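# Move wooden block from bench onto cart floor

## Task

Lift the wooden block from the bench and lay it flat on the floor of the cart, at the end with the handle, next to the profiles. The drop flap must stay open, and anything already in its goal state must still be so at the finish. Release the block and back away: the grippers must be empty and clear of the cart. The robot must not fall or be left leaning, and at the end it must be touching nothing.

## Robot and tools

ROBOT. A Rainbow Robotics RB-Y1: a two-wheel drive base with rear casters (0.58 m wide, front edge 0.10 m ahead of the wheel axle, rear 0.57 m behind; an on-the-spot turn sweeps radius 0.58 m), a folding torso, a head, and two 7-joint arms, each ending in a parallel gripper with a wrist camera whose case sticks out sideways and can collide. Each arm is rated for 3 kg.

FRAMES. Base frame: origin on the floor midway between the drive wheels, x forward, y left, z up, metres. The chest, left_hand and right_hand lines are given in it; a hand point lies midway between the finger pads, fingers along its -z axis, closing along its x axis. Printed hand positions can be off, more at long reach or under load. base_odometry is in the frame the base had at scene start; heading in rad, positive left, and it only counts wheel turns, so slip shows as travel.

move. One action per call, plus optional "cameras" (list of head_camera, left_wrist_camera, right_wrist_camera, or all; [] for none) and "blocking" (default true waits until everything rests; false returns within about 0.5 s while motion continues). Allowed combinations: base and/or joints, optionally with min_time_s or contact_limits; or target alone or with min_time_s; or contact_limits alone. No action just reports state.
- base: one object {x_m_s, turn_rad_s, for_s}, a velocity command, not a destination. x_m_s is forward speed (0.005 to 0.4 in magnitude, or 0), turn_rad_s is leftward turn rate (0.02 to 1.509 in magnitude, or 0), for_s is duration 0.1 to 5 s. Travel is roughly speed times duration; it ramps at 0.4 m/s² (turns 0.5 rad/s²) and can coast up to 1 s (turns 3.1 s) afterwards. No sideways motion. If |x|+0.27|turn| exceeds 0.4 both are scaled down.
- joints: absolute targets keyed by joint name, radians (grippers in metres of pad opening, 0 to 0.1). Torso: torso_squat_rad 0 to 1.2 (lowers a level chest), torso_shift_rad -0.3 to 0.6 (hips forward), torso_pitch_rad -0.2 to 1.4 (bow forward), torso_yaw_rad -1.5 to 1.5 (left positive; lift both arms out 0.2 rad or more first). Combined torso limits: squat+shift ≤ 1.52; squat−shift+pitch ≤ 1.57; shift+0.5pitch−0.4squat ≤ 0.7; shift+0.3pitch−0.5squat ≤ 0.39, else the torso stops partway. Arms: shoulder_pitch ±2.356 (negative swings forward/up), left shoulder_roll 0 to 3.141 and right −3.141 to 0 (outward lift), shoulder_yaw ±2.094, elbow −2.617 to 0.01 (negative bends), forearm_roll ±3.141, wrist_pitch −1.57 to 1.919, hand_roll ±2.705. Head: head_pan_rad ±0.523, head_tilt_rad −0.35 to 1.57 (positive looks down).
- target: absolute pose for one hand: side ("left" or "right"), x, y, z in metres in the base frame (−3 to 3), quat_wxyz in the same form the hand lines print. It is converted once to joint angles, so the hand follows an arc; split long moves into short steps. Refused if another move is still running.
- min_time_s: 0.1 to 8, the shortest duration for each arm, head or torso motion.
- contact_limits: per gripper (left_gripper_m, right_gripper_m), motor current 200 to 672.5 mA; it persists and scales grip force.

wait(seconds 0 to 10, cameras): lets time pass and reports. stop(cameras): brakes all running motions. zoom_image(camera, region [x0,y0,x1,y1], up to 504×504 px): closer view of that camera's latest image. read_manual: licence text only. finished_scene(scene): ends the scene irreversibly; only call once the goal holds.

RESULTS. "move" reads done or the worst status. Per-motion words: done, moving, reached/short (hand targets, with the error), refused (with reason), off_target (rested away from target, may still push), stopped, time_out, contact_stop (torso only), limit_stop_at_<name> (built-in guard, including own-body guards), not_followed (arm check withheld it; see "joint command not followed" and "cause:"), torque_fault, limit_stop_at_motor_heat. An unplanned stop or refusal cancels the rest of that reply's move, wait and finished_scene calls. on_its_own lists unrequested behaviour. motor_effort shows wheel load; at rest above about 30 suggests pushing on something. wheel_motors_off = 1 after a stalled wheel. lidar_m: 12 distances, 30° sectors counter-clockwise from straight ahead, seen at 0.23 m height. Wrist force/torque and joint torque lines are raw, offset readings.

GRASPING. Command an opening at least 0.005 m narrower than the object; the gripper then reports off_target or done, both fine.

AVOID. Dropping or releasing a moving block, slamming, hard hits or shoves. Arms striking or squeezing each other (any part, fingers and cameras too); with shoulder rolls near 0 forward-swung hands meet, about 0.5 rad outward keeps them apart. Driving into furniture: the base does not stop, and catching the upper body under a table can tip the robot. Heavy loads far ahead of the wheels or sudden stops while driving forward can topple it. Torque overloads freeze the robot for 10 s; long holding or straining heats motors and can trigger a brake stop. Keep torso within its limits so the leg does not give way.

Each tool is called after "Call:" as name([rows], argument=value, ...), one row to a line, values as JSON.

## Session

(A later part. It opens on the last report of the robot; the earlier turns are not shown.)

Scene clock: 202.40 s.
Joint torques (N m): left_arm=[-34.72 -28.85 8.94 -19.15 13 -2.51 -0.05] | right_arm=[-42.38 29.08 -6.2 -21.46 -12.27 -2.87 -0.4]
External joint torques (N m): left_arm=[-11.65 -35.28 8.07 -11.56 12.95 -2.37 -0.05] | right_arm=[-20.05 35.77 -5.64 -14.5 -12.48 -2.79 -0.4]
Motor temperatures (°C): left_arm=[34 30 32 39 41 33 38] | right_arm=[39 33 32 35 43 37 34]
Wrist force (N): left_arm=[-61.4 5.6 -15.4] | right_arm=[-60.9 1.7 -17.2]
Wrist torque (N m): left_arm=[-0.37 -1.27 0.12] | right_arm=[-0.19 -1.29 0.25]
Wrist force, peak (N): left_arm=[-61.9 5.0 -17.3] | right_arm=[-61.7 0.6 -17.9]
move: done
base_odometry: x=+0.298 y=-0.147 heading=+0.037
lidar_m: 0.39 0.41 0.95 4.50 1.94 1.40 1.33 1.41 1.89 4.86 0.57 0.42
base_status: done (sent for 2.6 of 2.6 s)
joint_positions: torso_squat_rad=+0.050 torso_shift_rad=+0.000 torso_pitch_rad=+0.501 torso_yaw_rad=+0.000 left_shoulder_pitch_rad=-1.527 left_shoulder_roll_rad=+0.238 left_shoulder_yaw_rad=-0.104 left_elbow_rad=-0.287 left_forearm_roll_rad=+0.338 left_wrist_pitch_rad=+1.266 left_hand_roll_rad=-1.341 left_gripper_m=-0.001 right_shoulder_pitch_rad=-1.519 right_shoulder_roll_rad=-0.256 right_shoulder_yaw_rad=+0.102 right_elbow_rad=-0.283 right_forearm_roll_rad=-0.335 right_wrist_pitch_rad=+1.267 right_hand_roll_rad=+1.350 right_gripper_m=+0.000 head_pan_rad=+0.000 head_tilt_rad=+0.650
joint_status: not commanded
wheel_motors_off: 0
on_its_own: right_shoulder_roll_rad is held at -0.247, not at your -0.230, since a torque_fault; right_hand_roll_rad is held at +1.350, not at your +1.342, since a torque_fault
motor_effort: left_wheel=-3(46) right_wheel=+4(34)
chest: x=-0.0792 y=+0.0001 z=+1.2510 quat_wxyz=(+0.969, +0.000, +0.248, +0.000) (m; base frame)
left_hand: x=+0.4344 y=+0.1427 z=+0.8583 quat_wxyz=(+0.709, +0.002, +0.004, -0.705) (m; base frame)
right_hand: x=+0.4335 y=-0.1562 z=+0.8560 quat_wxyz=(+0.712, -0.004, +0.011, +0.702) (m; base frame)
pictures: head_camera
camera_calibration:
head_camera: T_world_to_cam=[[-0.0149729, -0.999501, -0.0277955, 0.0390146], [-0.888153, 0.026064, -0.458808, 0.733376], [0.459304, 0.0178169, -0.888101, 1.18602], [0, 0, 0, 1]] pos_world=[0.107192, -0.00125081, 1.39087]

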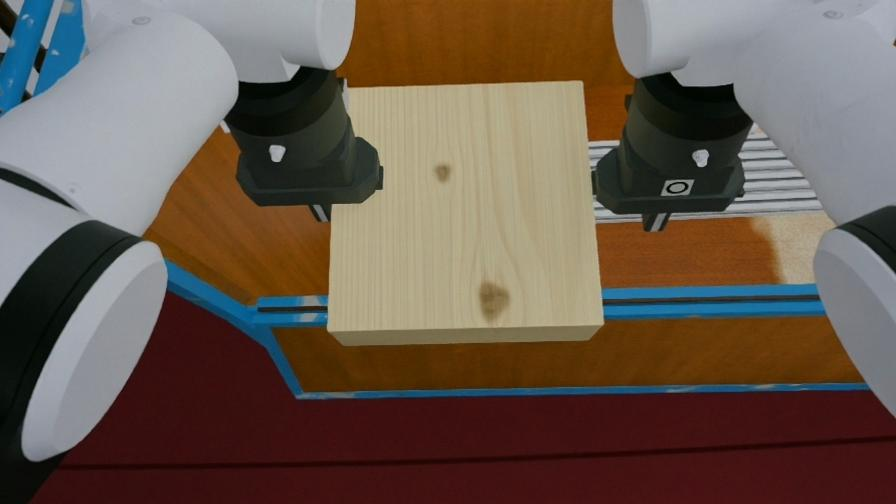

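Call:
move(base={"x_m_s":0.2,"for_s":0.57}, cameras=[])

Call:
move(joints={"torso_squat_rad":0.8,"torso_shift_rad":0.2,"torso_pitch_rad":0.6,"left_wrist_pitch_rad":1.166,"right_wrist_pitch_rad":1.167}, min_time_s=3.5)

Scene clock: 209.33 s.
Joint torques (N m): left_arm=[-34.75 -28.92 8.57 -19.08 13 -2.47 -0.16] | right_arm=[-41.92 28.94 -6.37 -21.57 -12.29 -2.9 -0.39]
External joint torques (N m): left_arm=[-11.68 -35.35 7.7 -11.49 12.94 -2.33 -0.16] | right_arm=[-19.59 35.63 -5.81 -14.6 -12.51 -2.82 -0.39]
Motor temperatures (°C): left_arm=[34 30 32 39 41 33 38] | right_arm=[40 33 32 35 43 37 34]
Wrist force (N): left_arm=[-61.3 5.9 -16.3] | right_arm=[-61.5 1.8 -17.4]
Wrist torque (N m): left_arm=[-0.37 -1.20 0.13] | right_arm=[-0.20 -1.37 0.27]
Wrist force, peak (N): left_arm=[-61.8 6.1 -16.1] | right_arm=[-61.7 2.6 -18.0]
move: done
base_odometry: x=+0.412 y=-0.143 heading=+0.036
lidar_m: 0.28 0.29 0.40 4.05 2.10 1.50 1.45 1.52 2.03 4.73 0.43 0.30
base_status: done (sent for 0.57 of 0.57 s)
joint_positions: torso_squat_rad=+0.050 torso_shift_rad=+0.000 torso_pitch_rad=+0.501 torso_yaw_rad=+0.000 left_shoulder_pitch_rad=-1.527 left_shoulder_roll_rad=+0.238 left_shoulder_yaw_rad=-0.104 left_elbow_rad=-0.287 left_forearm_roll_rad=+0.338 left_wrist_pitch_rad=+1.266 left_hand_roll_rad=-1.341 left_gripper_m=-0.001 right_shoulder_pitch_rad=-1.519 right_shoulder_roll_rad=-0.256 right_shoulder_yaw_rad=+0.102 right_elbow_rad=-0.283 right_forearm_roll_rad=-0.335 right_wrist_pitch_rad=+1.267 right_hand_roll_rad=+1.350 right_gripper_m=+0.000 head_pan_rad=+0.000 head_tilt_rad=+0.650
joint_status: not commanded
wheel_motors_off: 0
on_its_own: right_shoulder_roll_rad is held at -0.247, not at your -0.230, since a torque_fault; right_hand_roll_rad is held at +1.350, not at your +1.342, since a torque_fault
motor_effort: left_wheel=-4(18) right_wheel=+4(30)
chest: x=-0.0792 y=+0.0001 z=+1.2510 quat_wxyz=(+0.969, +0.000, +0.248, +0.000) (m; base frame)
left_hand: x=+0.4344 y=+0.1427 z=+0.8583 quat_wxyz=(+0.709, +0.002, +0.004, -0.705) (m; base frame)
right_hand: x=+0.4335 y=-0.1562 z=+0.8560 quat_wxyz=(+0.712, -0.004, +0.011, +0.702) (m; base frame)
pictures: none
No camera images: "cameras" was empty.

Scene clock: 213.13 s.
Joint torques (N m): left_arm=[-37.46 -41.59 9.15 -21.95 16.29 -3.52 -0.12] | right_arm=[-44.67 41.17 -7.37 -24.87 -15.66 -3.84 -0.21]
External joint torques (N m): left_arm=[-15.59 -47.29 8.34 -14.7 16.2 -3.38 -0.12] | right_arm=[-23.56 47.22 -6.85 -18.25 -15.84 -3.77 -0.21]
Motor temperatures (°C): left_arm=[34 30 32 39 41 33 38] | right_arm=[40 34 32 36 44 37 34]
Wrist force (N): left_arm=[-82.1 6.2 -14.3] | right_arm=[-80.7 1.8 -17.3]
Wrist torque (N m): left_arm=[-0.36 -1.76 -0.11] | right_arm=[-0.24 -1.98 0.31]
Wrist force, peak (N): left_arm=[-82.6 6.5 -15.0] | right_arm=[-81.6 1.7 -18.7]
move: done
base_odometry: x=+0.412 y=-0.143 heading=+0.036
lidar_m: 0.28 0.29 0.40 4.05 2.10 1.51 1.44 1.50 2.02 4.74 0.42 0.30
base_status: not commanded
joint_positions: torso_squat_rad=+0.800 torso_shift_rad=+0.200 torso_pitch_rad=+0.601 torso_yaw_rad=+0.000 left_shoulder_pitch_rad=-1.526 left_shoulder_roll_rad=+0.241 left_shoulder_yaw_rad=-0.104 left_elbow_rad=-0.286 left_forearm_roll_rad=+0.337 left_wrist_pitch_rad=+1.167 left_hand_roll_rad=-1.341 left_gripper_m=-0.001 right_shoulder_pitch_rad=-1.518 right_shoulder_roll_rad=-0.259 right_shoulder_yaw_rad=+0.102 right_elbow_rad=-0.282 right_forearm_roll_rad=-0.334 right_wrist_pitch_rad=+1.168 right_hand_roll_rad=+1.350 right_gripper_m=+0.000 head_pan_rad=+0.000 head_tilt_rad=+0.650
joint_status: all done
wheel_motors_off: 0
on_its_own: right_shoulder_roll_rad is held at -0.247, not at your -0.230, since a torque_fault; right_hand_roll_rad is held at +1.350, not at your +1.342, since a torque_fault
motor_effort: left_wheel=-1(4) right_wheel=+1(6)
chest: x=+0.0440 y=+0.0001 z=+1.0137 quat_wxyz=(+0.955, +0.000, +0.296, +0.000) (m; base frame)
left_hand: x=+0.5381 y=+0.1400 z=+0.5702 quat_wxyz=(+0.710, -0.006, -0.001, -0.704) (m; base frame)
right_hand: x=+0.5370 y=-0.1540 z=+0.5678 quat_wxyz=(+0.713, +0.003, +0.006, +0.701) (m; base frame)
pictures: head_camera, left_wrist_camera, right_wrist_camera
camera_calibration:
head_camera: T_world_to_cam=[[-0.0176693, -0.999502, -0.0261616, 0.0327241], [-0.929505, 0.0260613, -0.367886, 0.643544], [0.368385, 0.0178171, -0.929503, 0.964639], [0, 0, 0, 1]] pos_world=[0.243398, -0.00125082, 1.13424]
left_wrist_camera: T_world_to_cam=[[0.0355065, -0.999369, 0.00129316, 0.119452], [-0.884585, -0.0308262, 0.465359, 0.244028], [-0.465026, -0.0176672, -0.885121, 0.8299], [0, 0, 0, 1]] pos_world=[0.597547, 0.141561, 0.620846]
right_wrist_camera: T_world_to_cam=[[0.0121259, -0.99967, -0.0226306, -0.14884], [-0.855459, -0.0220896, 0.5174, 0.189255], [-0.517729, 0.0130856, -0.855444, 0.837946], [0, 0, 0, 1]] pos_world=[0.597534, -0.155575, 0.615527]

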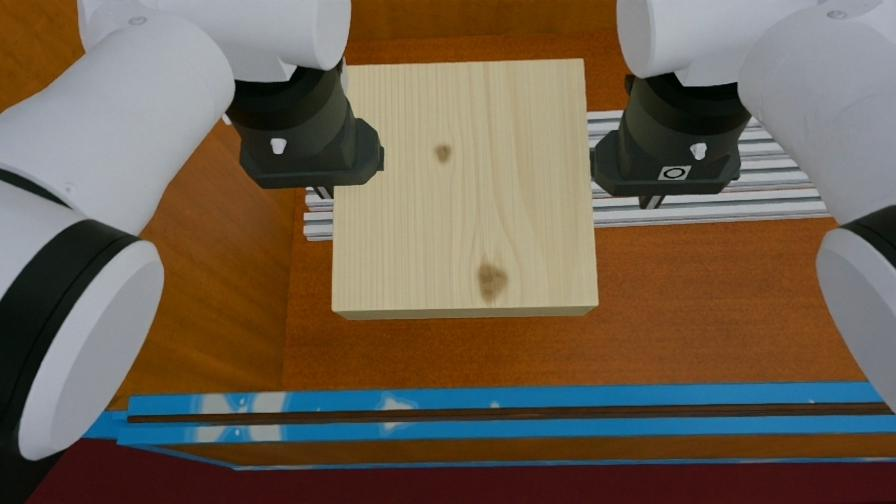

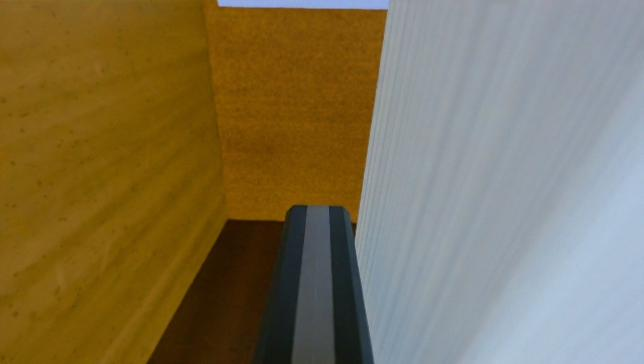

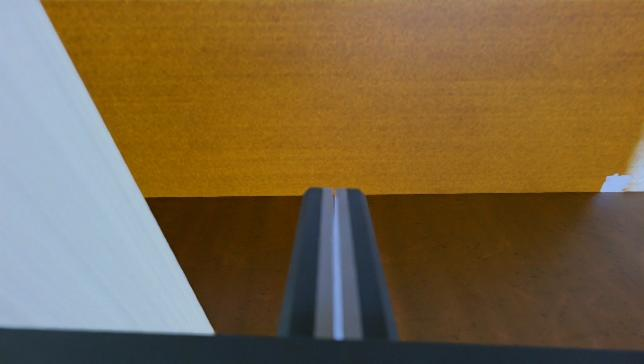

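Call:
move(base={"x_m_s":-0.1,"for_s":0.4}, cameras=[])

Call:
move(joints={"torso_squat_rad":1.0,"torso_shift_rad":0.28,"torso_pitch_rad":0.64,"left_wrist_pitch_rad":1.126,"right_wrist_pitch_rad":1.127,"head_tilt_rad":0.8}, min_time_s=2)

Scene clock: 217.97 s.
Joint torques (N m): left_arm=[-37.91 -41.87 9.31 -21.99 16.29 -3.39 -0.05] | right_arm=[-44.85 41.54 -7.04 -25.16 -15.54 -3.78 -0.34]
External joint torques (N m): left_arm=[-16.04 -47.57 8.5 -14.74 16.2 -3.25 -0.05] | right_arm=[-23.74 47.6 -6.51 -18.54 -15.72 -3.7 -0.34]
Motor temperatures (°C): left_arm=[34 30 32 40 42 33 38] | right_arm=[40 34 32 36 44 37 34]
Wrist force (N): left_arm=[-80.5 6.8 -14.6] | right_arm=[-79.5 1.4 -17.9]
Wrist torque (N m): left_arm=[-0.45 -1.66 -0.12] | right_arm=[-0.19 -1.91 0.31]
Wrist force, peak (N): left_arm=[-82.6 7.1 -14.6] | right_arm=[-81.9 1.2 -16.9]
move: done
base_odometry: x=+0.372 y=-0.145 heading=+0.036
lidar_m: 0.32 0.34 0.90 4.22 2.03 1.47 1.40 1.47 1.99 4.90 0.48 0.34
base_status: done (sent for 0.4 of 0.4 s)
joint_positions: torso_squat_rad=+0.800 torso_shift_rad=+0.200 torso_pitch_rad=+0.601 torso_yaw_rad=+0.000 left_shoulder_pitch_rad=-1.526 left_shoulder_roll_rad=+0.241 left_shoulder_yaw_rad=-0.104 left_elbow_rad=-0.286 left_forearm_roll_rad=+0.337 left_wrist_pitch_rad=+1.167 left_hand_roll_rad=-1.341 left_gripper_m=-0.001 right_shoulder_pitch_rad=-1.518 right_shoulder_roll_rad=-0.259 right_shoulder_yaw_rad=+0.102 right_elbow_rad=-0.282 right_forearm_roll_rad=-0.334 right_wrist_pitch_rad=+1.168 right_hand_roll_rad=+1.350 right_gripper_m=+0.000 head_pan_rad=+0.000 head_tilt_rad=+0.650
joint_status: not commanded
wheel_motors_off: 0
on_its_own: right_shoulder_roll_rad is held at -0.247, not at your -0.230, since a torque_fault; right_hand_roll_rad is held at +1.350, not at your +1.342, since a torque_fault
motor_effort: left_wheel=+2(21) right_wheel=+2(25)
chest: x=+0.0439 y=+0.0001 z=+1.0137 quat_wxyz=(+0.955, +0.000, +0.296, +0.000) (m; base frame)
left_hand: x=+0.5380 y=+0.1400 z=+0.5703 quat_wxyz=(+0.710, -0.006, -0.001, -0.704) (m; base frame)
right_hand: x=+0.5369 y=-0.1541 z=+0.5678 quat_wxyz=(+0.713, +0.003, +0.006, +0.701) (m; base frame)
pictures: none
No camera images: "cameras" was empty.

Scene clock: 220.27 s.
Joint torques (N m): left_arm=[-38.16 -46.46 9.33 -22.94 17.43 -3.87 -0.06] | right_arm=[-45.86 46.53 -7.76 -26.3 -16.64 -4.36 -0.37]
External joint torques (N m): left_arm=[-16.83 -51.86 8.54 -15.84 17.33 -3.72 -0.06] | right_arm=[-25.29 52.33 -7.25 -19.83 -16.8 -4.29 -0.37]
Motor temperatures (°C): left_arm=[35 31 32 40 42 33 38] | right_arm=[40 34 32 36 45 37 34]
Wrist force (N): left_arm=[-89.0 7.7 -14.1] | right_arm=[-88.7 1.8 -17.6]
Wrist torque (N m): left_arm=[-0.44 -1.87 -0.16] | right_arm=[-0.21 -2.29 0.36]
Wrist force, peak (N): left_arm=[-89.9 7.1 -14.9] | right_arm=[-89.1 2.3 -17.5]
move: done
base_odometry: x=+0.372 y=-0.145 heading=+0.036
lidar_m: 0.31 0.34 0.90 4.22 2.04 1.47 1.40 1.48 1.97 4.90 0.48 0.34
base_status: not commanded
joint_positions: torso_squat_rad=+1.000 torso_shift_rad=+0.280 torso_pitch_rad=+0.641 torso_yaw_rad=+0.000 left_shoulder_pitch_rad=-1.526 left_shoulder_roll_rad=+0.243 left_shoulder_yaw_rad=-0.105 left_elbow_rad=-0.286 left_forearm_roll_rad=+0.337 left_wrist_pitch_rad=+1.127 left_hand_roll_rad=-1.341 left_gripper_m=-0.001 right_shoulder_pitch_rad=-1.517 right_shoulder_roll_rad=-0.260 right_shoulder_yaw_rad=+0.102 right_elbow_rad=-0.282 right_forearm_roll_rad=-0.334 right_wrist_pitch_rad=+1.128 right_hand_roll_rad=+1.350 right_gripper_m=+0.000 head_pan_rad=+0.000 head_tilt_rad=+0.800
joint_status: all done
wheel_motors_off: 0
on_its_own: right_shoulder_roll_rad is held at -0.247, not at your -0.230, since a torque_fault; right_hand_roll_rad is held at +1.350, not at your +1.342, since a torque_fault
motor_effort: left_wheel=+1(1) right_wheel=+0(3)
chest: x=+0.0616 y=+0.0001 z=+0.8921 quat_wxyz=(+0.949, +0.000, +0.315, +0.000) (m; base frame)
left_hand: x=+0.5467 y=+0.1389 z=+0.4289 quat_wxyz=(+0.711, -0.009, -0.004, -0.703) (m; base frame)
right_hand: x=+0.5454 y=-0.1532 z=+0.4264 quat_wxyz=(+0.713, +0.006, +0.004, +0.701) (m; base frame)
pictures: head_camera, left_wrist_camera, right_wrist_camera
camera_calibration:
head_camera: T_world_to_cam=[[-0.0222904, -0.999502, -0.0223573, 0.0267845], [-0.982241, 0.0260617, -0.185807, 0.440081], [0.186297, 0.0178185, -0.982332, 0.928963], [0, 0, 0, 1]] pos_world=[0.259799, -0.00125082, 0.994919]
left_wrist_camera: T_world_to_cam=[[0.0369568, -0.999278, 0.00877045, 0.114246], [-0.884106, -0.0286037, 0.466411, 0.316312], [-0.465823, -0.024991, -0.884525, 0.709956], [0, 0, 0, 1]] pos_world=[0.606145, 0.140954, 0.479441]
right_wrist_camera: T_world_to_cam=[[0.0109842, -0.999507, -0.029423, -0.147781], [-0.854928, -0.0246488, 0.51816, 0.268674], [-0.51863, 0.019463, -0.854777, 0.72249], [0, 0, 0, 1]] pos_world=[0.606026, -0.155147, 0.474004]

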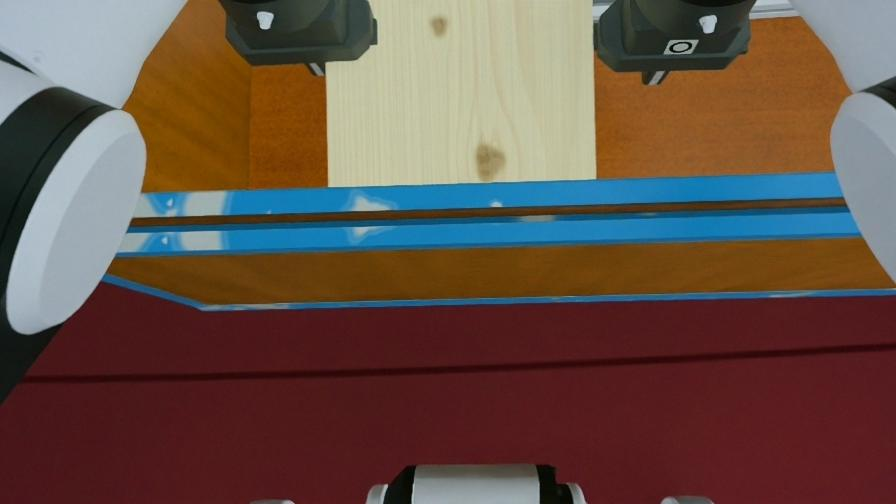

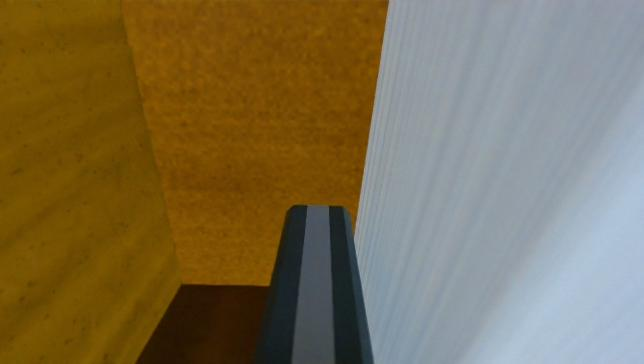

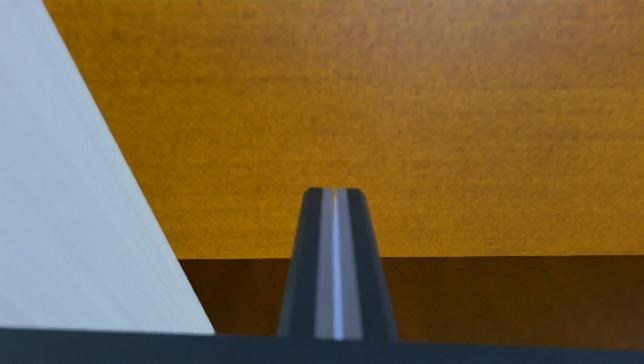

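Call:
move(joints={"torso_squat_rad":1.1,"torso_shift_rad":0.32,"torso_pitch_rad":0.64,"right_shoulder_roll_rad":-0.252}, min_time_s=1.5)

Scene clock: 226.97 s.
Joint torques (N m): left_arm=[-37.65 -43.45 9.37 -23.12 16.38 -3.54 -0.07] | right_arm=[-45.56 41.39 -7.57 -25.53 -15.71 -3.88 -0.41]
External joint torques (N m): left_arm=[-16.32 -48.84 8.59 -16.02 16.28 -3.39 -0.07] | right_arm=[-24.98 47.24 -7.06 -19.07 -15.87 -3.8 -0.41]
Motor temperatures (°C): left_arm=[35 31 32 40 43 33 38] | right_arm=[40 35 32 37 46 37 34]
Wrist force (N): left_arm=[-79.8 6.7 -14.4] | right_arm=[-80.2 1.5 -17.5]
Wrist torque (N m): left_arm=[-0.42 -1.56 -0.09] | right_arm=[-0.23 -2.03 0.34]
Wrist force, peak (N): left_arm=[-89.7 7.5 -14.1] | right_arm=[-89.2 1.7 -17.4]
move: done
base_odometry: x=+0.372 y=-0.145 heading=+0.036
lidar_m: 0.32 0.34 0.89 4.23 2.04 1.47 1.40 1.47 1.99 4.89 0.48 0.34
base_status: not commanded
joint_positions: torso_squat_rad=+1.100 torso_shift_rad=+0.320 torso_pitch_rad=+0.641 torso_yaw_rad=+0.000 left_shoulder_pitch_rad=-1.526 left_shoulder_roll_rad=+0.242 left_shoulder_yaw_rad=-0.105 left_elbow_rad=-0.286 left_forearm_roll_rad=+0.337 left_wrist_pitch_rad=+1.127 left_hand_roll_rad=-1.341 left_gripper_m=-0.001 right_shoulder_pitch_rad=-1.517 right_shoulder_roll_rad=-0.264 right_shoulder_yaw_rad=+0.102 right_elbow_rad=-0.282 right_forearm_roll_rad=-0.334 right_wrist_pitch_rad=+1.128 right_hand_roll_rad=+1.350 right_gripper_m=+0.000 head_pan_rad=+0.000 head_tilt_rad=+0.800
joint_status: all done
wheel_motors_off: 0
on_its_own: right_hand_roll_rad is held at +1.350, not at your +1.342, since a torque_fault
motor_effort: left_wheel=+0(1) right_wheel=+0(2)
chest: x=+0.0569 y=+0.0000 z=+0.8300 quat_wxyz=(+0.949, +0.000, +0.315, +0.000) (m; base frame)
left_hand: x=+0.5419 y=+0.1383 z=+0.3668 quat_wxyz=(+0.710, -0.009, -0.004, -0.704) (m; base frame)
right_hand: x=+0.5416 y=-0.1552 z=+0.3647 quat_wxyz=(+0.714, +0.005, +0.004, +0.700) (m; base frame)
pictures: head_camera, left_wrist_camera, right_wrist_camera
camera_calibration:
head_camera: T_world_to_cam=[[-0.0222867, -0.999502, -0.0223566, 0.025292], [-0.982241, 0.0260579, -0.185807, 0.423944], [0.186297, 0.0178186, -0.982332, 0.868934], [0, 0, 0, 1]] pos_world=[0.255099, -0.00125083, 0.932919]
left_wrist_camera: T_world_to_cam=[[0.0364427, -0.999291, 0.00949577, 0.114377], [-0.884026, -0.0278052, 0.46661, 0.340772], [-0.466015, -0.025399, -0.884412, 0.652902], [0, 0, 0, 1]] pos_world=[0.601345, 0.140354, 0.417341]
right_wrist_camera: T_world_to_cam=[[0.00854807, -0.99958, -0.027707, -0.150911], [-0.855691, -0.0216491, 0.517034, 0.298597], [-0.517416, 0.019289, -0.855516, 0.667406], [0, 0, 0, 1]] pos_world=[0.602123, -0.157257, 0.412411]

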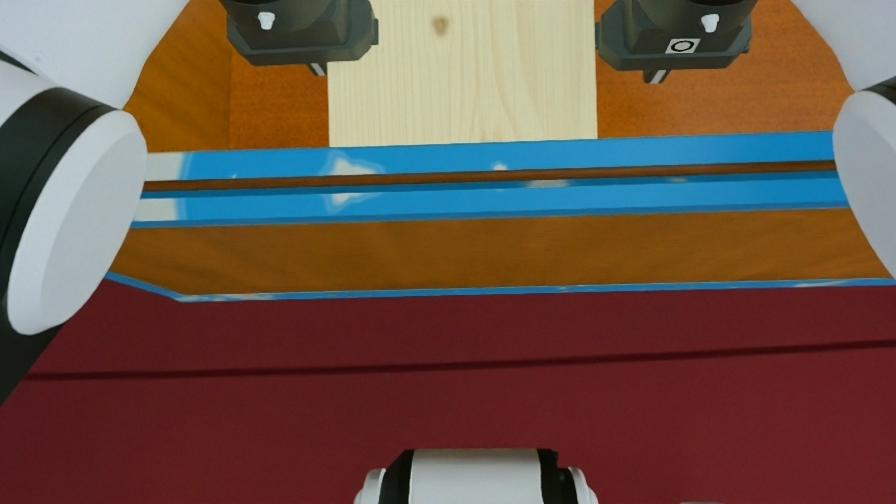

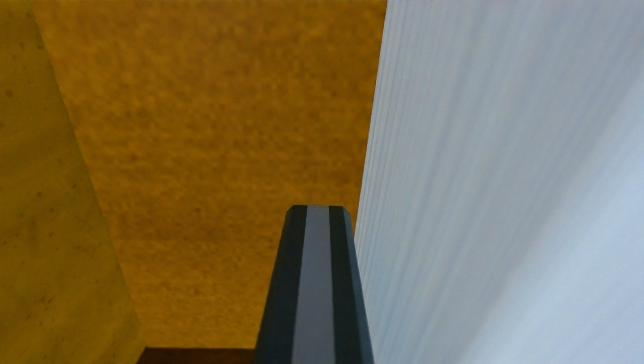

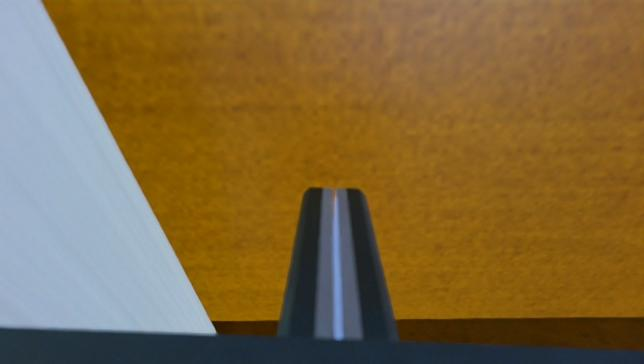

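Call:
move(joints={"torso_squat_rad":1.15,"head_tilt_rad":0.5}, min_time_s=1, cameras=["head_camera"])

Call:
zoom_image(camera="head_camera", region=[200, 0, 704, 504])

Scene clock: 229.77 s.
Joint torques (N m): left_arm=[-35.96 -43.47 9.48 -22.43 16.28 -3.46 -0.1] | right_arm=[-42.75 43.08 -7.51 -23.83 -15.18 -4.66 -0.44]
External joint torques (N m): left_arm=[-14.6 -48.87 8.69 -15.32 16.18 -3.32 -0.1] | right_arm=[-22.14 48.95 -7 -17.36 -15.34 -4.58 -0.44]
Motor temperatures (°C): left_arm=[35 31 32 40 43 33 38] | right_arm=[40 35 32 37 46 37 34]
Wrist force (N): left_arm=[-83.2 6.6 -7.7] | right_arm=[-83.0 6.0 -1.6]
Wrist torque (N m): left_arm=[-0.51 -1.81 -0.08] | right_arm=[-0.19 -3.05 0.67]
Wrist force, peak (N): left_arm=[-84.5 7.2 -7.6] | right_arm=[-84.4 7.2 1.4]
move: done
base_odometry: x=+0.372 y=-0.145 heading=+0.036
lidar_m: 0.32 0.34 0.88 4.21 2.05 1.46 1.40 1.46 2.00 4.96 0.47 0.34
base_status: not commanded
joint_positions: torso_squat_rad=+1.150 torso_shift_rad=+0.320 torso_pitch_rad=+0.640 torso_yaw_rad=+0.000 left_shoulder_pitch_rad=-1.527 left_shoulder_roll_rad=+0.242 left_shoulder_yaw_rad=-0.105 left_elbow_rad=-0.286 left_forearm_roll_rad=+0.337 left_wrist_pitch_rad=+1.127 left_hand_roll_rad=-1.341 left_gripper_m=-0.001 right_shoulder_pitch_rad=-1.518 right_shoulder_roll_rad=-0.264 right_shoulder_yaw_rad=+0.102 right_elbow_rad=-0.283 right_forearm_roll_rad=-0.335 right_wrist_pitch_rad=+1.128 right_hand_roll_rad=+1.350 right_gripper_m=+0.000 head_pan_rad=+0.000 head_tilt_rad=+0.500
joint_status: all done
wheel_motors_off: 0
on_its_own: right_hand_roll_rad is held at +1.350, not at your +1.342, since a torque_fault
motor_effort: left_wheel=+1(1) right_wheel=-1(2)
chest: x=+0.0467 y=+0.0000 z=+0.8001 quat_wxyz=(+0.949, +0.000, +0.315, +0.000) (m; base frame)
left_hand: x=+0.5323 y=+0.1382 z=+0.3376 quat_wxyz=(+0.710, -0.009, -0.004, -0.704) (m; base frame)
right_hand: x=+0.5323 y=-0.1552 z=+0.3357 quat_wxyz=(+0.714, +0.004, +0.003, +0.700) (m; base frame)
pictures: head_camera
camera_calibration:
head_camera: T_world_to_cam=[[-0.0146664, -0.999502, -0.027955, 0.0282997], [-0.883112, 0.0260603, -0.468438, 0.657773], [0.468933, 0.0178171, -0.883054, 0.695663], [0, 0, 0, 1]] pos_world=[0.255083, -0.00125082, 0.923225]

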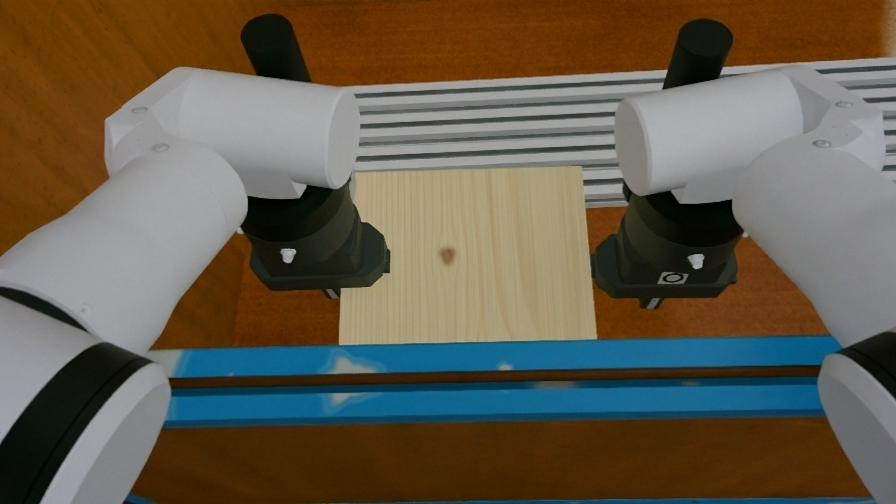

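Scaled by 1.000.

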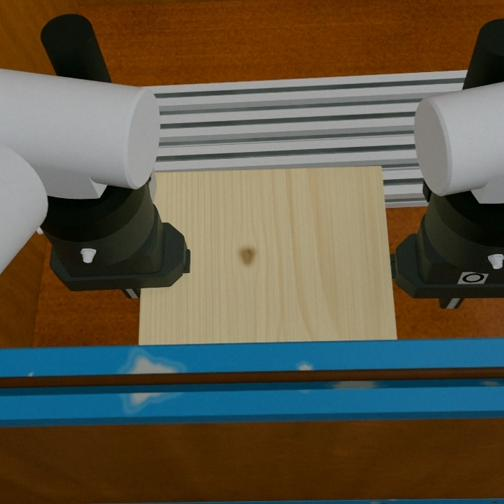

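Call:
move(joints={"torso_squat_rad":1.11}, cameras=[])

Call:
move(base={"x_m_s":-0.1,"for_s":0.22}, cameras=[])

Call:
move(joints={"torso_squat_rad":1.15}, min_time_s=1, cameras=["head_camera"])

Scene clock: 232.93 s.
Joint torques (N m): left_arm=[-36.86 -42.9 9.35 -22.29 16.33 -3.39 -0.09] | right_arm=[-44.64 43.29 -7.63 -24.65 -15.16 -3.66 -0.49]
External joint torques (N m): left_arm=[-15.53 -48.28 8.56 -15.19 16.23 -3.24 -0.09] | right_arm=[-24.05 49.15 -7.11 -18.18 -15.33 -3.58 -0.49]
Motor temperatures (°C): left_arm=[35 31 32 40 44 33 38] | right_arm=[40 35 32 37 47 37 34]
Wrist force (N): left_arm=[-80.8 6.5 -14.0] | right_arm=[-79.7 1.7 -16.8]
Wrist torque (N m): left_arm=[-0.38 -1.71 -0.08] | right_arm=[-0.20 -1.90 0.34]
Wrist force, peak (N): left_arm=[-84.2 7.3 -8.2] | right_arm=[-84.3 6.4 -1.4]
move: done
base_odometry: x=+0.372 y=-0.145 heading=+0.036
lidar_m: 0.32 0.33 0.90 4.22 2.04 1.47 1.40 1.48 1.98 4.90 0.47 0.32
base_status: not commanded
joint_positions: torso_squat_rad=+1.110 torso_shift_rad=+0.320 torso_pitch_rad=+0.641 torso_yaw_rad=+0.000 left_shoulder_pitch_rad=-1.526 left_shoulder_roll_rad=+0.242 left_shoulder_yaw_rad=-0.105 left_elbow_rad=-0.286 left_forearm_roll_rad=+0.337 left_wrist_pitch_rad=+1.127 left_hand_roll_rad=-1.341 left_gripper_m=-0.001 right_shoulder_pitch_rad=-1.518 right_shoulder_roll_rad=-0.264 right_shoulder_yaw_rad=+0.102 right_elbow_rad=-0.282 right_forearm_roll_rad=-0.335 right_wrist_pitch_rad=+1.128 right_hand_roll_rad=+1.350 right_gripper_m=+0.000 head_pan_rad=+0.000 head_tilt_rad=+0.500
joint_status: all done
wheel_motors_off: 0
on_its_own: right_hand_roll_rad is held at +1.350, not at your +1.342, since a torque_fault
motor_effort: left_wheel=-1(3) right_wheel=+0(2)
chest: x=+0.0550 y=+0.0000 z=+0.8240 quat_wxyz=(+0.949, +0.000, +0.315, +0.000) (m; base frame)
left_hand: x=+0.5401 y=+0.1381 z=+0.3610 quat_wxyz=(+0.710, -0.009, -0.004, -0.704) (m; base frame)
right_hand: x=+0.5400 y=-0.1553 z=+0.3590 quat_wxyz=(+0.714, +0.004, +0.004, +0.700) (m; base frame)
pictures: none
No camera images: "cameras" was empty.

Scene clock: 233.90 s.
Joint torques (N m): left_arm=[-37.01 -42.59 9.2 -22.51 16.25 -3.23 -0.02] | right_arm=[-45.3 42.98 -7.42 -25.05 -15.34 -3.76 -0.55]
External joint torques (N m): left_arm=[-15.67 -47.97 8.42 -15.41 16.15 -3.08 -0.02] | right_arm=[-24.72 48.84 -6.91 -18.59 -15.5 -3.68 -0.55]
Motor temperatures (°C): left_arm=[35 31 32 40 44 33 38] | right_arm=[40 35 32 37 47 37 34]
Wrist force (N): left_arm=[-80.6 7.3 -13.8] | right_arm=[-80.4 1.0 -16.3]
Wrist torque (N m): left_arm=[-0.35 -1.67 -0.06] | right_arm=[-0.17 -1.99 0.34]
Wrist force, peak (N): left_arm=[-82.4 7.2 -13.8] | right_arm=[-81.0 0.8 -16.7]
move: done
base_odometry: x=+0.350 y=-0.146 heading=+0.036
lidar_m: 0.34 0.36 0.92 4.32 2.02 1.45 1.37 1.45 1.93 4.99 0.49 0.36
base_status: done (sent for 0.23 of 0.23 s)
joint_positions: torso_squat_rad=+1.110 torso_shift_rad=+0.320 torso_pitch_rad=+0.641 torso_yaw_rad=+0.000 left_shoulder_pitch_rad=-1.526 left_shoulder_roll_rad=+0.242 left_shoulder_yaw_rad=-0.105 left_elbow_rad=-0.286 left_forearm_roll_rad=+0.337 left_wrist_pitch_rad=+1.127 left_hand_roll_rad=-1.341 left_gripper_m=-0.001 right_shoulder_pitch_rad=-1.517 right_shoulder_roll_rad=-0.264 right_shoulder_yaw_rad=+0.102 right_elbow_rad=-0.282 right_forearm_roll_rad=-0.335 right_wrist_pitch_rad=+1.128 right_hand_roll_rad=+1.350 right_gripper_m=+0.000 head_pan_rad=+0.000 head_tilt_rad=+0.500
joint_status: not commanded
wheel_motors_off: 0
on_its_own: right_hand_roll_rad is held at +1.350, not at your +1.342, since a torque_fault
motor_effort: left_wheel=+0(23) right_wheel=+1(25)
chest: x=+0.0550 y=+0.0000 z=+0.8240 quat_wxyz=(+0.949, +0.000, +0.315, +0.000) (m; base frame)
left_hand: x=+0.5400 y=+0.1381 z=+0.3609 quat_wxyz=(+0.710, -0.009, -0.004, -0.704) (m; base frame)
right_hand: x=+0.5398 y=-0.1554 z=+0.3589 quat_wxyz=(+0.714, +0.005, +0.004, +0.700) (m; base frame)
pictures: none
No camera images: "cameras" was empty.

Scene clock: 235.20 s.
Joint torques (N m): left_arm=[-31.99 -45.76 9.36 -19.15 16.43 -1.13 -0.12] | right_arm=[-35.09 48.67 -7.59 -18.21 -15.35 0.27 0.53]
External joint torques (N m): left_arm=[-10.61 -51.17 8.56 -12.03 16.33 -0.98 -0.12] | right_arm=[-14.44 54.57 -7.07 -11.71 -15.52 0.36 0.53]
Motor temperatures (°C): left_arm=[35 31 32 40 44 33 38] | right_arm=[40 36 32 37 47 37 34]
Wrist force (N): left_arm=[-81.9 15.7 -9.2] | right_arm=[-82.4 -19.7 -10.5]
Wrist torque (N m): left_arm=[-0.74 -1.82 0.20] | right_arm=[0.67 -2.54 -0.94]
Wrist force, peak (N): left_arm=[-82.1 22.4 -16.0] | right_arm=[-82.7 -19.4 -8.7]
move: done
base_odometry: x=+0.350 y=-0.146 heading=+0.036
lidar_m: 0.34 0.34 0.90 4.31 2.01 1.45 1.37 1.44 1.94 5.04 0.50 0.35
base_status: not commanded
joint_positions: torso_squat_rad=+1.150 torso_shift_rad=+0.320 torso_pitch_rad=+0.640 torso_yaw_rad=+0.000 left_shoulder_pitch_rad=-1.528 left_shoulder_roll_rad=+0.242 left_shoulder_yaw_rad=-0.105 left_elbow_rad=-0.287 left_forearm_roll_rad=+0.337 left_wrist_pitch_rad=+1.126 left_hand_roll_rad=-1.341 left_gripper_m=-0.001 right_shoulder_pitch_rad=-1.520 right_shoulder_roll_rad=-0.265 right_shoulder_yaw_rad=+0.102 right_elbow_rad=-0.284 right_forearm_roll_rad=-0.335 right_wrist_pitch_rad=+1.127 right_hand_roll_rad=+1.350 right_gripper_m=+0.000 head_pan_rad=+0.000 head_tilt_rad=+0.500
joint_status: all done
wheel_motors_off: 0
on_its_own: right_hand_roll_rad is held at +1.350, not at your +1.342, since a torque_fault
motor_effort: left_wheel=-7(7) right_wheel=-8(8)
chest: x=+0.0468 y=+0.0000 z=+0.8001 quat_wxyz=(+0.949, +0.000, +0.315, +0.000) (m; base frame)
left_hand: x=+0.5333 y=+0.1381 z=+0.3382 quat_wxyz=(+0.710, -0.008, -0.005, -0.704) (m; base frame)
right_hand: x=+0.5343 y=-0.1554 z=+0.3369 quat_wxyz=(+0.714, +0.003, +0.001, +0.700) (m; base frame)
pictures: head_camera
camera_calibration:
head_camera: T_world_to_cam=[[-0.0146687, -0.999502, -0.0279554, 0.0283021], [-0.883153, 0.0260609, -0.46836, 0.6578], [0.468855, 0.0178186, -0.883096, 0.695675], [0, 0, 0, 1]] pos_world=[0.255183, -0.00125082, 0.923225]

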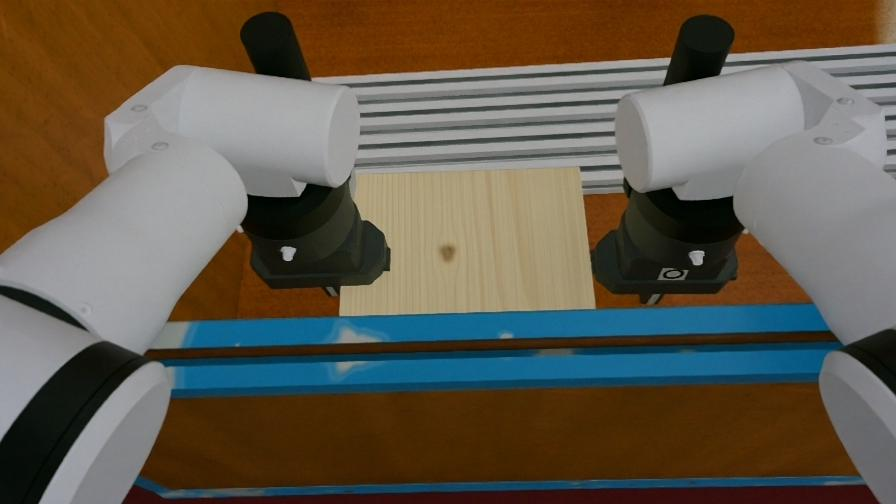

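Call:
move(joints={"torso_squat_rad":1.11}, cameras=[])

Call:
move(base={"x_m_s":0.05,"for_s":0.22}, cameras=[])

Call:
move(joints={"torso_squat_rad":1.15}, min_time_s=1, cameras=["head_camera"])

Scene clock: 241.03 s.
Joint torques (N m): left_arm=[-36.31 -43.23 9.46 -21.54 16.24 -3.12 -0.09] | right_arm=[-43.05 44.77 -7.42 -24.2 -15.26 -3.43 -0.24]
External joint torques (N m): left_arm=[-14.97 -48.61 8.67 -14.44 16.14 -2.98 -0.09] | right_arm=[-22.47 50.64 -6.9 -17.73 -15.43 -3.35 -0.24]
Motor temperatures (°C): left_arm=[35 32 32 40 44 33 38] | right_arm=[40 36 32 37 47 37 34]
Wrist force (N): left_arm=[-80.7 6.2 -14.4] | right_arm=[-79.4 1.7 -17.0]
Wrist torque (N m): left_arm=[-0.33 -1.69 -0.06] | right_arm=[-0.28 -1.94 0.32]
Wrist force, peak (N): left_arm=[-82.7 16.1 -8.1] | right_arm=[-82.7 -20.4 -9.5]
move: done
base_odometry: x=+0.350 y=-0.146 heading=+0.036
lidar_m: 0.34 0.35 0.92 4.31 2.01 1.44 1.38 1.44 1.95 4.98 0.50 0.36
base_status: not commanded
joint_positions: torso_squat_rad=+1.110 torso_shift_rad=+0.320 torso_pitch_rad=+0.641 torso_yaw_rad=+0.000 left_shoulder_pitch_rad=-1.526 left_shoulder_roll_rad=+0.242 left_shoulder_yaw_rad=-0.105 left_elbow_rad=-0.286 left_forearm_roll_rad=+0.337 left_wrist_pitch_rad=+1.127 left_hand_roll_rad=-1.341 left_gripper_m=-0.001 right_shoulder_pitch_rad=-1.518 right_shoulder_roll_rad=-0.264 right_shoulder_yaw_rad=+0.102 right_elbow_rad=-0.283 right_forearm_roll_rad=-0.335 right_wrist_pitch_rad=+1.128 right_hand_roll_rad=+1.350 right_gripper_m=+0.000 head_pan_rad=+0.000 head_tilt_rad=+0.500
joint_status: all done
wheel_motors_off: 0
on_its_own: right_hand_roll_rad is held at +1.350, not at your +1.342, since a torque_fault
motor_effort: left_wheel=+0(6) right_wheel=-1(7)
chest: x=+0.0550 y=+0.0000 z=+0.8240 quat_wxyz=(+0.949, +0.000, +0.315, +0.000) (m; base frame)
left_hand: x=+0.5402 y=+0.1381 z=+0.3610 quat_wxyz=(+0.710, -0.009, -0.004, -0.704) (m; base frame)
right_hand: x=+0.5402 y=-0.1554 z=+0.3592 quat_wxyz=(+0.714, +0.004, +0.003, +0.700) (m; base frame)
pictures: none
No camera images: "cameras" was empty.

Scene clock: 241.80 s.
Joint torques (N m): left_arm=[-36.57 -42.84 9.54 -21.89 16.14 -3.24 -0.1] | right_arm=[-43.84 43.83 -7.61 -24.45 -15.3 -3.6 -0.15]
External joint torques (N m): left_arm=[-15.23 -48.22 8.75 -14.79 16.04 -3.1 -0.09] | right_arm=[-23.26 49.69 -7.1 -17.98 -15.47 -3.53 -0.15]
Motor temperatures (°C): left_arm=[35 32 32 40 44 33 38] | right_arm=[40 36 32 37 47 37 34]
Wrist force (N): left_arm=[-80.6 6.3 -14.7] | right_arm=[-80.4 1.3 -16.6]
Wrist torque (N m): left_arm=[-0.28 -1.68 -0.09] | right_arm=[-0.20 -2.09 0.31]
Wrist force, peak (N): left_arm=[-81.5 7.0 -14.4] | right_arm=[-80.6 1.0 -17.1]
move: done
base_odometry: x=+0.361 y=-0.145 heading=+0.037
lidar_m: 0.33 0.35 0.90 4.26 2.02 1.46 1.39 1.45 1.97 4.93 0.48 0.36
base_status: done (sent for 0.23 of 0.23 s)
joint_positions: torso_squat_rad=+1.110 torso_shift_rad=+0.320 torso_pitch_rad=+0.641 torso_yaw_rad=+0.000 left_shoulder_pitch_rad=-1.526 left_shoulder_roll_rad=+0.242 left_shoulder_yaw_rad=-0.105 left_elbow_rad=-0.286 left_forearm_roll_rad=+0.337 left_wrist_pitch_rad=+1.127 left_hand_roll_rad=-1.341 left_gripper_m=-0.001 right_shoulder_pitch_rad=-1.518 right_shoulder_roll_rad=-0.264 right_shoulder_yaw_rad=+0.102 right_elbow_rad=-0.282 right_forearm_roll_rad=-0.335 right_wrist_pitch_rad=+1.128 right_hand_roll_rad=+1.350 right_gripper_m=+0.000 head_pan_rad=+0.000 head_tilt_rad=+0.500
joint_status: not commanded
wheel_motors_off: 0
on_its_own: right_hand_roll_rad is held at +1.350, not at your +1.342, since a torque_fault
motor_effort: left_wheel=+1(23) right_wheel=-3(22)
chest: x=+0.0550 y=+0.0000 z=+0.8240 quat_wxyz=(+0.949, +0.000, +0.315, +0.000) (m; base frame)
left_hand: x=+0.5401 y=+0.1381 z=+0.3610 quat_wxyz=(+0.710, -0.009, -0.004, -0.704) (m; base frame)
right_hand: x=+0.5401 y=-0.1554 z=+0.3591 quat_wxyz=(+0.714, +0.004, +0.004, +0.700) (m; base frame)
pictures: none
No camera images: "cameras" was empty.

Scene clock: 243.10 s.
Joint torques (N m): left_arm=[-36.76 -43.18 9.64 -21.89 16.27 -3.2 -0.04] | right_arm=[-43.85 43.54 -7.37 -24.56 -15.22 -3.67 -0.22]
External joint torques (N m): left_arm=[-15.42 -48.56 8.85 -14.79 16.17 -3.06 -0.04] | right_arm=[-23.26 49.41 -6.85 -18.1 -15.39 -3.6 -0.22]
Motor temperatures (°C): left_arm=[35 32 32 40 44 33 38] | right_arm=[40 36 32 37 47 37 34]
Wrist force (N): left_arm=[-80.4 6.7 -13.5] | right_arm=[-80.6 1.3 -15.2]
Wrist torque (N m): left_arm=[-0.52 -1.61 -0.09] | right_arm=[-0.19 -2.12 0.37]
Wrist force, peak (N): left_arm=[-81.4 6.8 -14.7] | right_arm=[-80.5 1.9 -16.4]
move: done
base_odometry: x=+0.361 y=-0.145 heading=+0.037
lidar_m: 0.32 0.34 0.91 4.28 2.02 1.46 1.40 1.45 1.95 5.00 0.49 0.35
base_status: not commanded
joint_positions: torso_squat_rad=+1.150 torso_shift_rad=+0.320 torso_pitch_rad=+0.641 torso_yaw_rad=+0.000 left_shoulder_pitch_rad=-1.526 left_shoulder_roll_rad=+0.242 left_shoulder_yaw_rad=-0.105 left_elbow_rad=-0.286 left_forearm_roll_rad=+0.337 left_wrist_pitch_rad=+1.127 left_hand_roll_rad=-1.341 left_gripper_m=-0.001 right_shoulder_pitch_rad=-1.518 right_shoulder_roll_rad=-0.264 right_shoulder_yaw_rad=+0.102 right_elbow_rad=-0.282 right_forearm_roll_rad=-0.335 right_wrist_pitch_rad=+1.128 right_hand_roll_rad=+1.350 right_gripper_m=+0.000 head_pan_rad=+0.000 head_tilt_rad=+0.500
joint_status: all done
wheel_motors_off: 0
on_its_own: right_hand_roll_rad is held at +1.350, not at your +1.342, since a torque_fault
motor_effort: left_wheel=+3(3) right_wheel=-3(4)
chest: x=+0.0470 y=+0.0000 z=+0.8000 quat_wxyz=(+0.949, +0.000, +0.315, +0.000) (m; base frame)
left_hand: x=+0.5321 y=+0.1381 z=+0.3370 quat_wxyz=(+0.710, -0.009, -0.004, -0.704) (m; base frame)
right_hand: x=+0.5321 y=-0.1554 z=+0.3351 quat_wxyz=(+0.714, +0.004, +0.004, +0.700) (m; base frame)
pictures: head_camera
camera_calibration:
head_camera: T_world_to_cam=[[-0.0146852, -0.999502, -0.0279454, 0.0282932], [-0.883426, 0.0260604, -0.467846, 0.657521], [0.468341, 0.0178173, -0.883368, 0.695654], [0, 0, 0, 1]] pos_world=[0.255484, -0.00125082, 0.922928]

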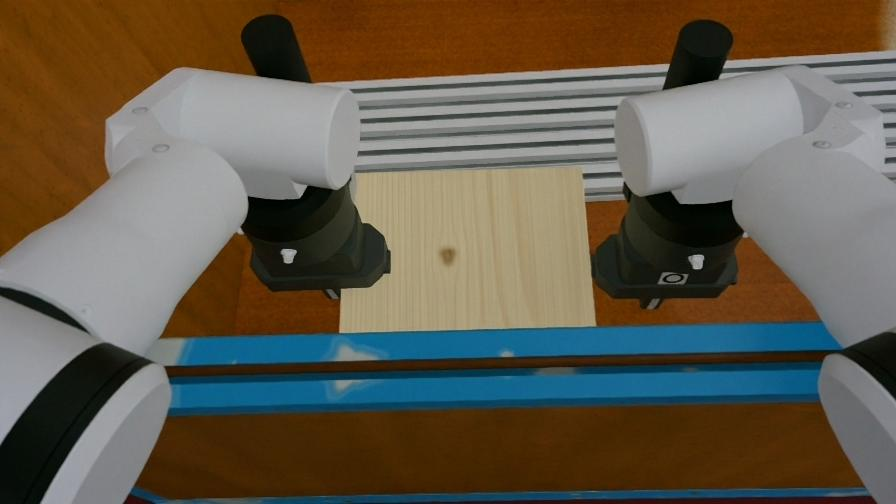

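Call:
move(base={"x_m_s":0.02,"for_s":0.45}, joints={"torso_squat_rad":1.175}, min_time_s=0.5, cameras=["head_camera"])

Scene clock: 244.93 s.
Joint torques (N m): left_arm=[-37.7 -44.57 9.43 -22.56 16.14 -3.46 -0.19] | right_arm=[-10.02 55.71 -7.49 -17.11 -15.68 -4.02 -0.21]
External joint torques (N m): left_arm=[-16.29 -49.97 8.64 -15.43 16.04 -3.3 -0.19] | right_arm=[10.77 61.7 -6.96 -10.56 -15.85 -3.91 -0.21]
Motor temperatures (°C): left_arm=[35 32 32 40 44 33 38] | right_arm=[40 36 32 37 47 37 34]
Wrist force (N): left_arm=[-82.9 7.2 -13.5] | right_arm=[-83.3 1.7 -14.9]
Wrist torque (N m): left_arm=[-0.57 -1.70 0.48] | right_arm=[-0.07 -2.22 0.42]
Wrist force, peak (N): left_arm=[-85.6 7.4 -14.5] | right_arm=[-84.5 2.1 -14.8]
move: done
base_odometry: x=+0.371 y=-0.145 heading=+0.037
lidar_m: 0.31 0.32 0.89 4.25 2.03 1.47 1.39 1.48 1.98 4.96 0.50 0.33
base_status: done (sent for 0.47 of 0.47 s)
joint_positions: torso_squat_rad=+1.175 torso_shift_rad=+0.319 torso_pitch_rad=+0.637 torso_yaw_rad=+0.000 left_shoulder_pitch_rad=-1.526 left_shoulder_roll_rad=+0.242 left_shoulder_yaw_rad=-0.105 left_elbow_rad=-0.286 left_forearm_roll_rad=+0.337 left_wrist_pitch_rad=+1.127 left_hand_roll_rad=-1.341 left_gripper_m=-0.001 right_shoulder_pitch_rad=-1.526 right_shoulder_roll_rad=-0.267 right_shoulder_yaw_rad=+0.102 right_elbow_rad=-0.284 right_forearm_roll_rad=-0.334 right_wrist_pitch_rad=+1.128 right_hand_roll_rad=+1.350 right_gripper_m=+0.000 head_pan_rad=+0.000 head_tilt_rad=+0.500
joint_status: all done
wheel_motors_off: 0
on_its_own: right_hand_roll_rad is held at +1.350, not at your +1.342, since a torque_fault
motor_effort: left_wheel=-4(16) right_wheel=-12(16)
chest: x=+0.0406 y=+0.0004 z=+0.7854 quat_wxyz=(+0.950, -0.001, +0.313, +0.000) (m; base frame)
left_hand: x=+0.5274 y=+0.1384 z=+0.3240 quat_wxyz=(+0.711, -0.008, -0.006, -0.704) (m; base frame)
right_hand: x=+0.5328 y=-0.1551 z=+0.3268 quat_wxyz=(+0.714, -0.001, -0.001, +0.700) (m; base frame)
pictures: head_camera
camera_calibration:
head_camera: T_world_to_cam=[[-0.0144182, -0.999531, -0.0270119, 0.0273922], [-0.88174, 0.025449, -0.471048, 0.647528], [0.471515, 0.0170258, -0.881694, 0.684317], [0, 0, 0, 1]] pos_world=[0.248681, -0.000750652, 0.909115]

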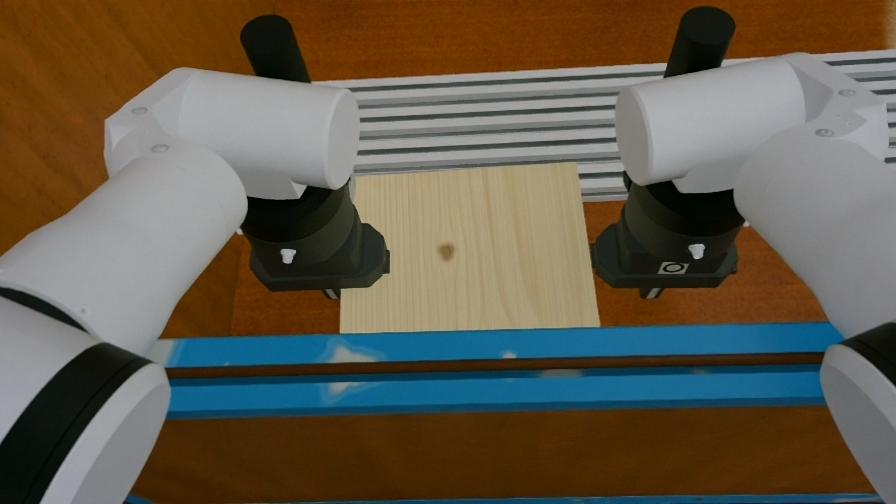

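Call:
move(joints={"torso_squat_rad":1.1,"torso_pitch_rad":0.64}, cameras=[])

Call:
move(joints={"torso_squat_rad":0.8}, cameras=["head_camera"])

Call:
move(base={"x_m_s":-0.1,"for_s":0.3}, cameras=[])

Scene clock: 255.23 s.
Joint torques (N m): left_arm=[-36.99 -42.75 9.6 -22.44 16.15 -3.31 -0.11] | right_arm=[-43.39 44.16 -7.33 -24.34 -15.49 -3.68 -0.33]
External joint torques (N m): left_arm=[-15.65 -48.13 8.81 -15.34 16.05 -3.16 -0.11] | right_arm=[-22.82 50.03 -6.81 -17.87 -15.66 -3.6 -0.33]
Motor temperatures (°C): left_arm=[35 32 32 40 45 33 38] | right_arm=[39 38 32 36 48 37 34]
Wrist force (N): left_arm=[-80.3 6.6 -14.5] | right_arm=[-79.8 2.0 -16.0]
Wrist torque (N m): left_arm=[-0.43 -1.67 -0.09] | right_arm=[-0.26 -1.97 0.33]
Wrist force, peak (N): left_arm=[-84.8 7.5 -13.3] | right_arm=[-83.9 1.2 -15.4]
move: done
base_odometry: x=+0.371 y=-0.145 heading=+0.037
lidar_m: 0.31 0.33 0.88 4.24 2.05 1.46 1.40 1.47 1.97 4.90 0.46 0.34
base_status: not commanded
joint_positions: torso_squat_rad=+1.100 torso_shift_rad=+0.320 torso_pitch_rad=+0.641 torso_yaw_rad=+0.000 left_shoulder_pitch_rad=-1.526 left_shoulder_roll_rad=+0.242 left_shoulder_yaw_rad=-0.105 left_elbow_rad=-0.286 left_forearm_roll_rad=+0.337 left_wrist_pitch_rad=+1.127 left_hand_roll_rad=-1.341 left_gripper_m=-0.001 right_shoulder_pitch_rad=-1.518 right_shoulder_roll_rad=-0.264 right_shoulder_yaw_rad=+0.102 right_elbow_rad=-0.283 right_forearm_roll_rad=-0.334 right_wrist_pitch_rad=+1.128 right_hand_roll_rad=+1.350 right_gripper_m=+0.000 head_pan_rad=+0.000 head_tilt_rad=+0.500
joint_status: all done
wheel_motors_off: 0
on_its_own: right_hand_roll_rad is held at +1.350, not at your +1.342, since a torque_fault
motor_effort: left_wheel=+3(4) right_wheel=-4(10)
chest: x=+0.0569 y=+0.0001 z=+0.8300 quat_wxyz=(+0.949, +0.000, +0.315, +0.000) (m; base frame)
left_hand: x=+0.5420 y=+0.1380 z=+0.3668 quat_wxyz=(+0.710, -0.009, -0.004, -0.704) (m; base frame)
right_hand: x=+0.5422 y=-0.1555 z=+0.3652 quat_wxyz=(+0.714, +0.004, +0.004, +0.700) (m; base frame)
pictures: none
No camera images: "cameras" was empty.

Scene clock: 257.00 s.
Joint torques (N m): left_arm=[-36.64 -42.72 9.5 -22.47 16.18 -3.37 -0.16] | right_arm=[-44.53 43.55 -7.63 -24.63 -15.57 -3.66 -0.14]
External joint torques (N m): left_arm=[-15.3 -48.1 8.71 -15.37 16.07 -3.23 -0.16] | right_arm=[-23.95 49.42 -7.11 -18.17 -15.73 -3.58 -0.14]
Motor temperatures (°C): left_arm=[35 32 32 40 45 33 38] | right_arm=[39 38 32 36 48 37 34]
Wrist force (N): left_arm=[-79.8 5.9 -14.8] | right_arm=[-80.1 0.6 -17.1]
Wrist torque (N m): left_arm=[-0.32 -1.58 -0.11] | right_arm=[-0.15 -1.98 0.33]
Wrist force, peak (N): left_arm=[-81.5 6.9 -14.7] | right_arm=[-80.7 1.0 -16.4]
move: done
base_odometry: x=+0.371 y=-0.145 heading=+0.037
lidar_m: 0.32 0.35 0.89 4.25 2.04 1.47 1.40 1.47 1.98 4.88 0.47 0.33
base_status: not commanded
joint_positions: torso_squat_rad=+0.800 torso_shift_rad=+0.320 torso_pitch_rad=+0.641 torso_yaw_rad=+0.000 left_shoulder_pitch_rad=-1.526 left_shoulder_roll_rad=+0.241 left_shoulder_yaw_rad=-0.105 left_elbow_rad=-0.286 left_forearm_roll_rad=+0.337 left_wrist_pitch_rad=+1.127 left_hand_roll_rad=-1.341 left_gripper_m=-0.001 right_shoulder_pitch_rad=-1.518 right_shoulder_roll_rad=-0.264 right_shoulder_yaw_rad=+0.102 right_elbow_rad=-0.282 right_forearm_roll_rad=-0.334 right_wrist_pitch_rad=+1.128 right_hand_roll_rad=+1.350 right_gripper_m=+0.000 head_pan_rad=+0.000 head_tilt_rad=+0.500
joint_status: all done
wheel_motors_off: 0
on_its_own: right_hand_roll_rad is held at +1.350, not at your +1.342, since a torque_fault
motor_effort: left_wheel=+3(4) right_wheel=-3(5)
chest: x=+0.1105 y=+0.0001 z=+0.9915 quat_wxyz=(+0.949, +0.000, +0.315, +0.000) (m; base frame)
left_hand: x=+0.5955 y=+0.1381 z=+0.5283 quat_wxyz=(+0.710, -0.009, -0.004, -0.704) (m; base frame)
right_hand: x=+0.5956 y=-0.1554 z=+0.5265 quat_wxyz=(+0.714, +0.004, +0.004, +0.700) (m; base frame)
pictures: head_camera
camera_calibration:
head_camera: T_world_to_cam=[[-0.0146488, -0.999506, -0.0278092, 0.0345125], [-0.883488, 0.0259622, -0.467733, 0.803145], [0.468224, 0.0177173, -0.883432, 0.835051], [0, 0, 0, 1]] pos_world=[0.319084, -0.00115086, 1.11433]

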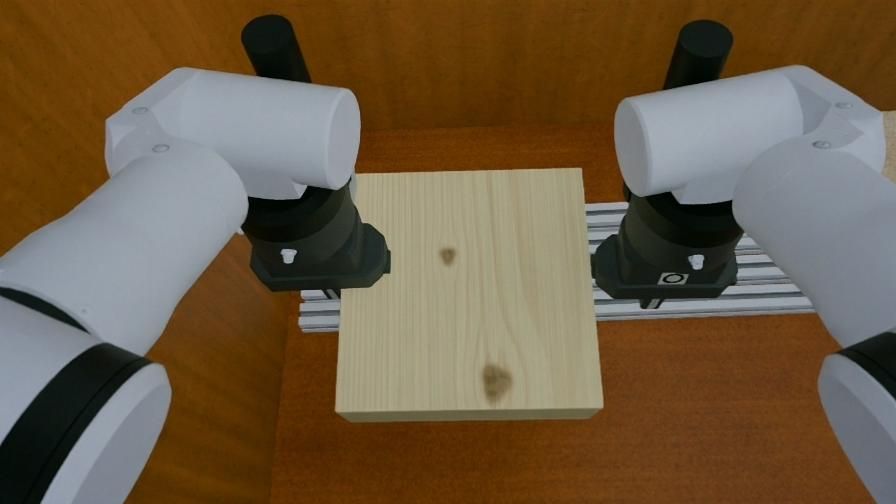

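Scene clock: 257.90 s.
Joint torques (N m): left_arm=[-37.54 -42.33 9.52 -22.24 16.12 -3.29 -0.23] | right_arm=[-44.66 43.49 -7.58 -24.89 -15.53 -3.72 -0.27]
External joint torques (N m): left_arm=[-16.21 -47.71 8.73 -15.14 16.01 -3.15 -0.23] | right_arm=[-24.08 49.35 -7.07 -18.43 -15.7 -3.64 -0.27]
Motor temperatures (°C): left_arm=[35 32 32 41 45 33 38] | right_arm=[39 38 32 36 48 37 34]
Wrist force (N): left_arm=[-80.5 6.2 -14.6] | right_arm=[-80.0 1.2 -17.3]
Wrist torque (N m): left_arm=[-0.27 -1.64 -0.08] | right_arm=[-0.20 -1.99 0.34]
Wrist force, peak (N): left_arm=[-81.4 6.6 -13.9] | right_arm=[-81.0 0.7 -16.6]
move: done
base_odometry: x=+0.341 y=-0.146 heading=+0.037
lidar_m: 0.34 0.36 0.91 4.35 2.01 1.45 1.37 1.45 1.93 5.02 0.52 0.37
base_status: done (sent for 0.3 of 0.3 s)
joint_positions: torso_squat_rad=+0.800 torso_shift_rad=+0.320 torso_pitch_rad=+0.641 torso_yaw_rad=+0.000 left_shoulder_pitch_rad=-1.526 left_shoulder_roll_rad=+0.241 left_shoulder_yaw_rad=-0.105 left_elbow_rad=-0.286 left_forearm_roll_rad=+0.337 left_wrist_pitch_rad=+1.127 left_hand_roll_rad=-1.341 left_gripper_m=-0.001 right_shoulder_pitch_rad=-1.518 right_shoulder_roll_rad=-0.264 right_shoulder_yaw_rad=+0.102 right_elbow_rad=-0.282 right_forearm_roll_rad=-0.334 right_wrist_pitch_rad=+1.128 right_hand_roll_rad=+1.350 right_gripper_m=+0.000 head_pan_rad=+0.000 head_tilt_rad=+0.500
joint_status: not commanded
wheel_motors_off: 0
on_its_own: right_hand_roll_rad is held at +1.350, not at your +1.342, since a torque_fault
motor_effort: left_wheel=+1(19) right_wheel=-3(26)
chest: x=+0.1105 y=+0.0001 z=+0.9915 quat_wxyz=(+0.949, +0.000, +0.315, +0.000) (m; base frame)
left_hand: x=+0.5955 y=+0.1381 z=+0.5283 quat_wxyz=(+0.710, -0.009, -0.004, -0.704) (m; base frame)
right_hand: x=+0.5955 y=-0.1554 z=+0.5264 quat_wxyz=(+0.714, +0.004, +0.004, +0.700) (m; base frame)
pictures: none
No camera images: "cameras" was empty.


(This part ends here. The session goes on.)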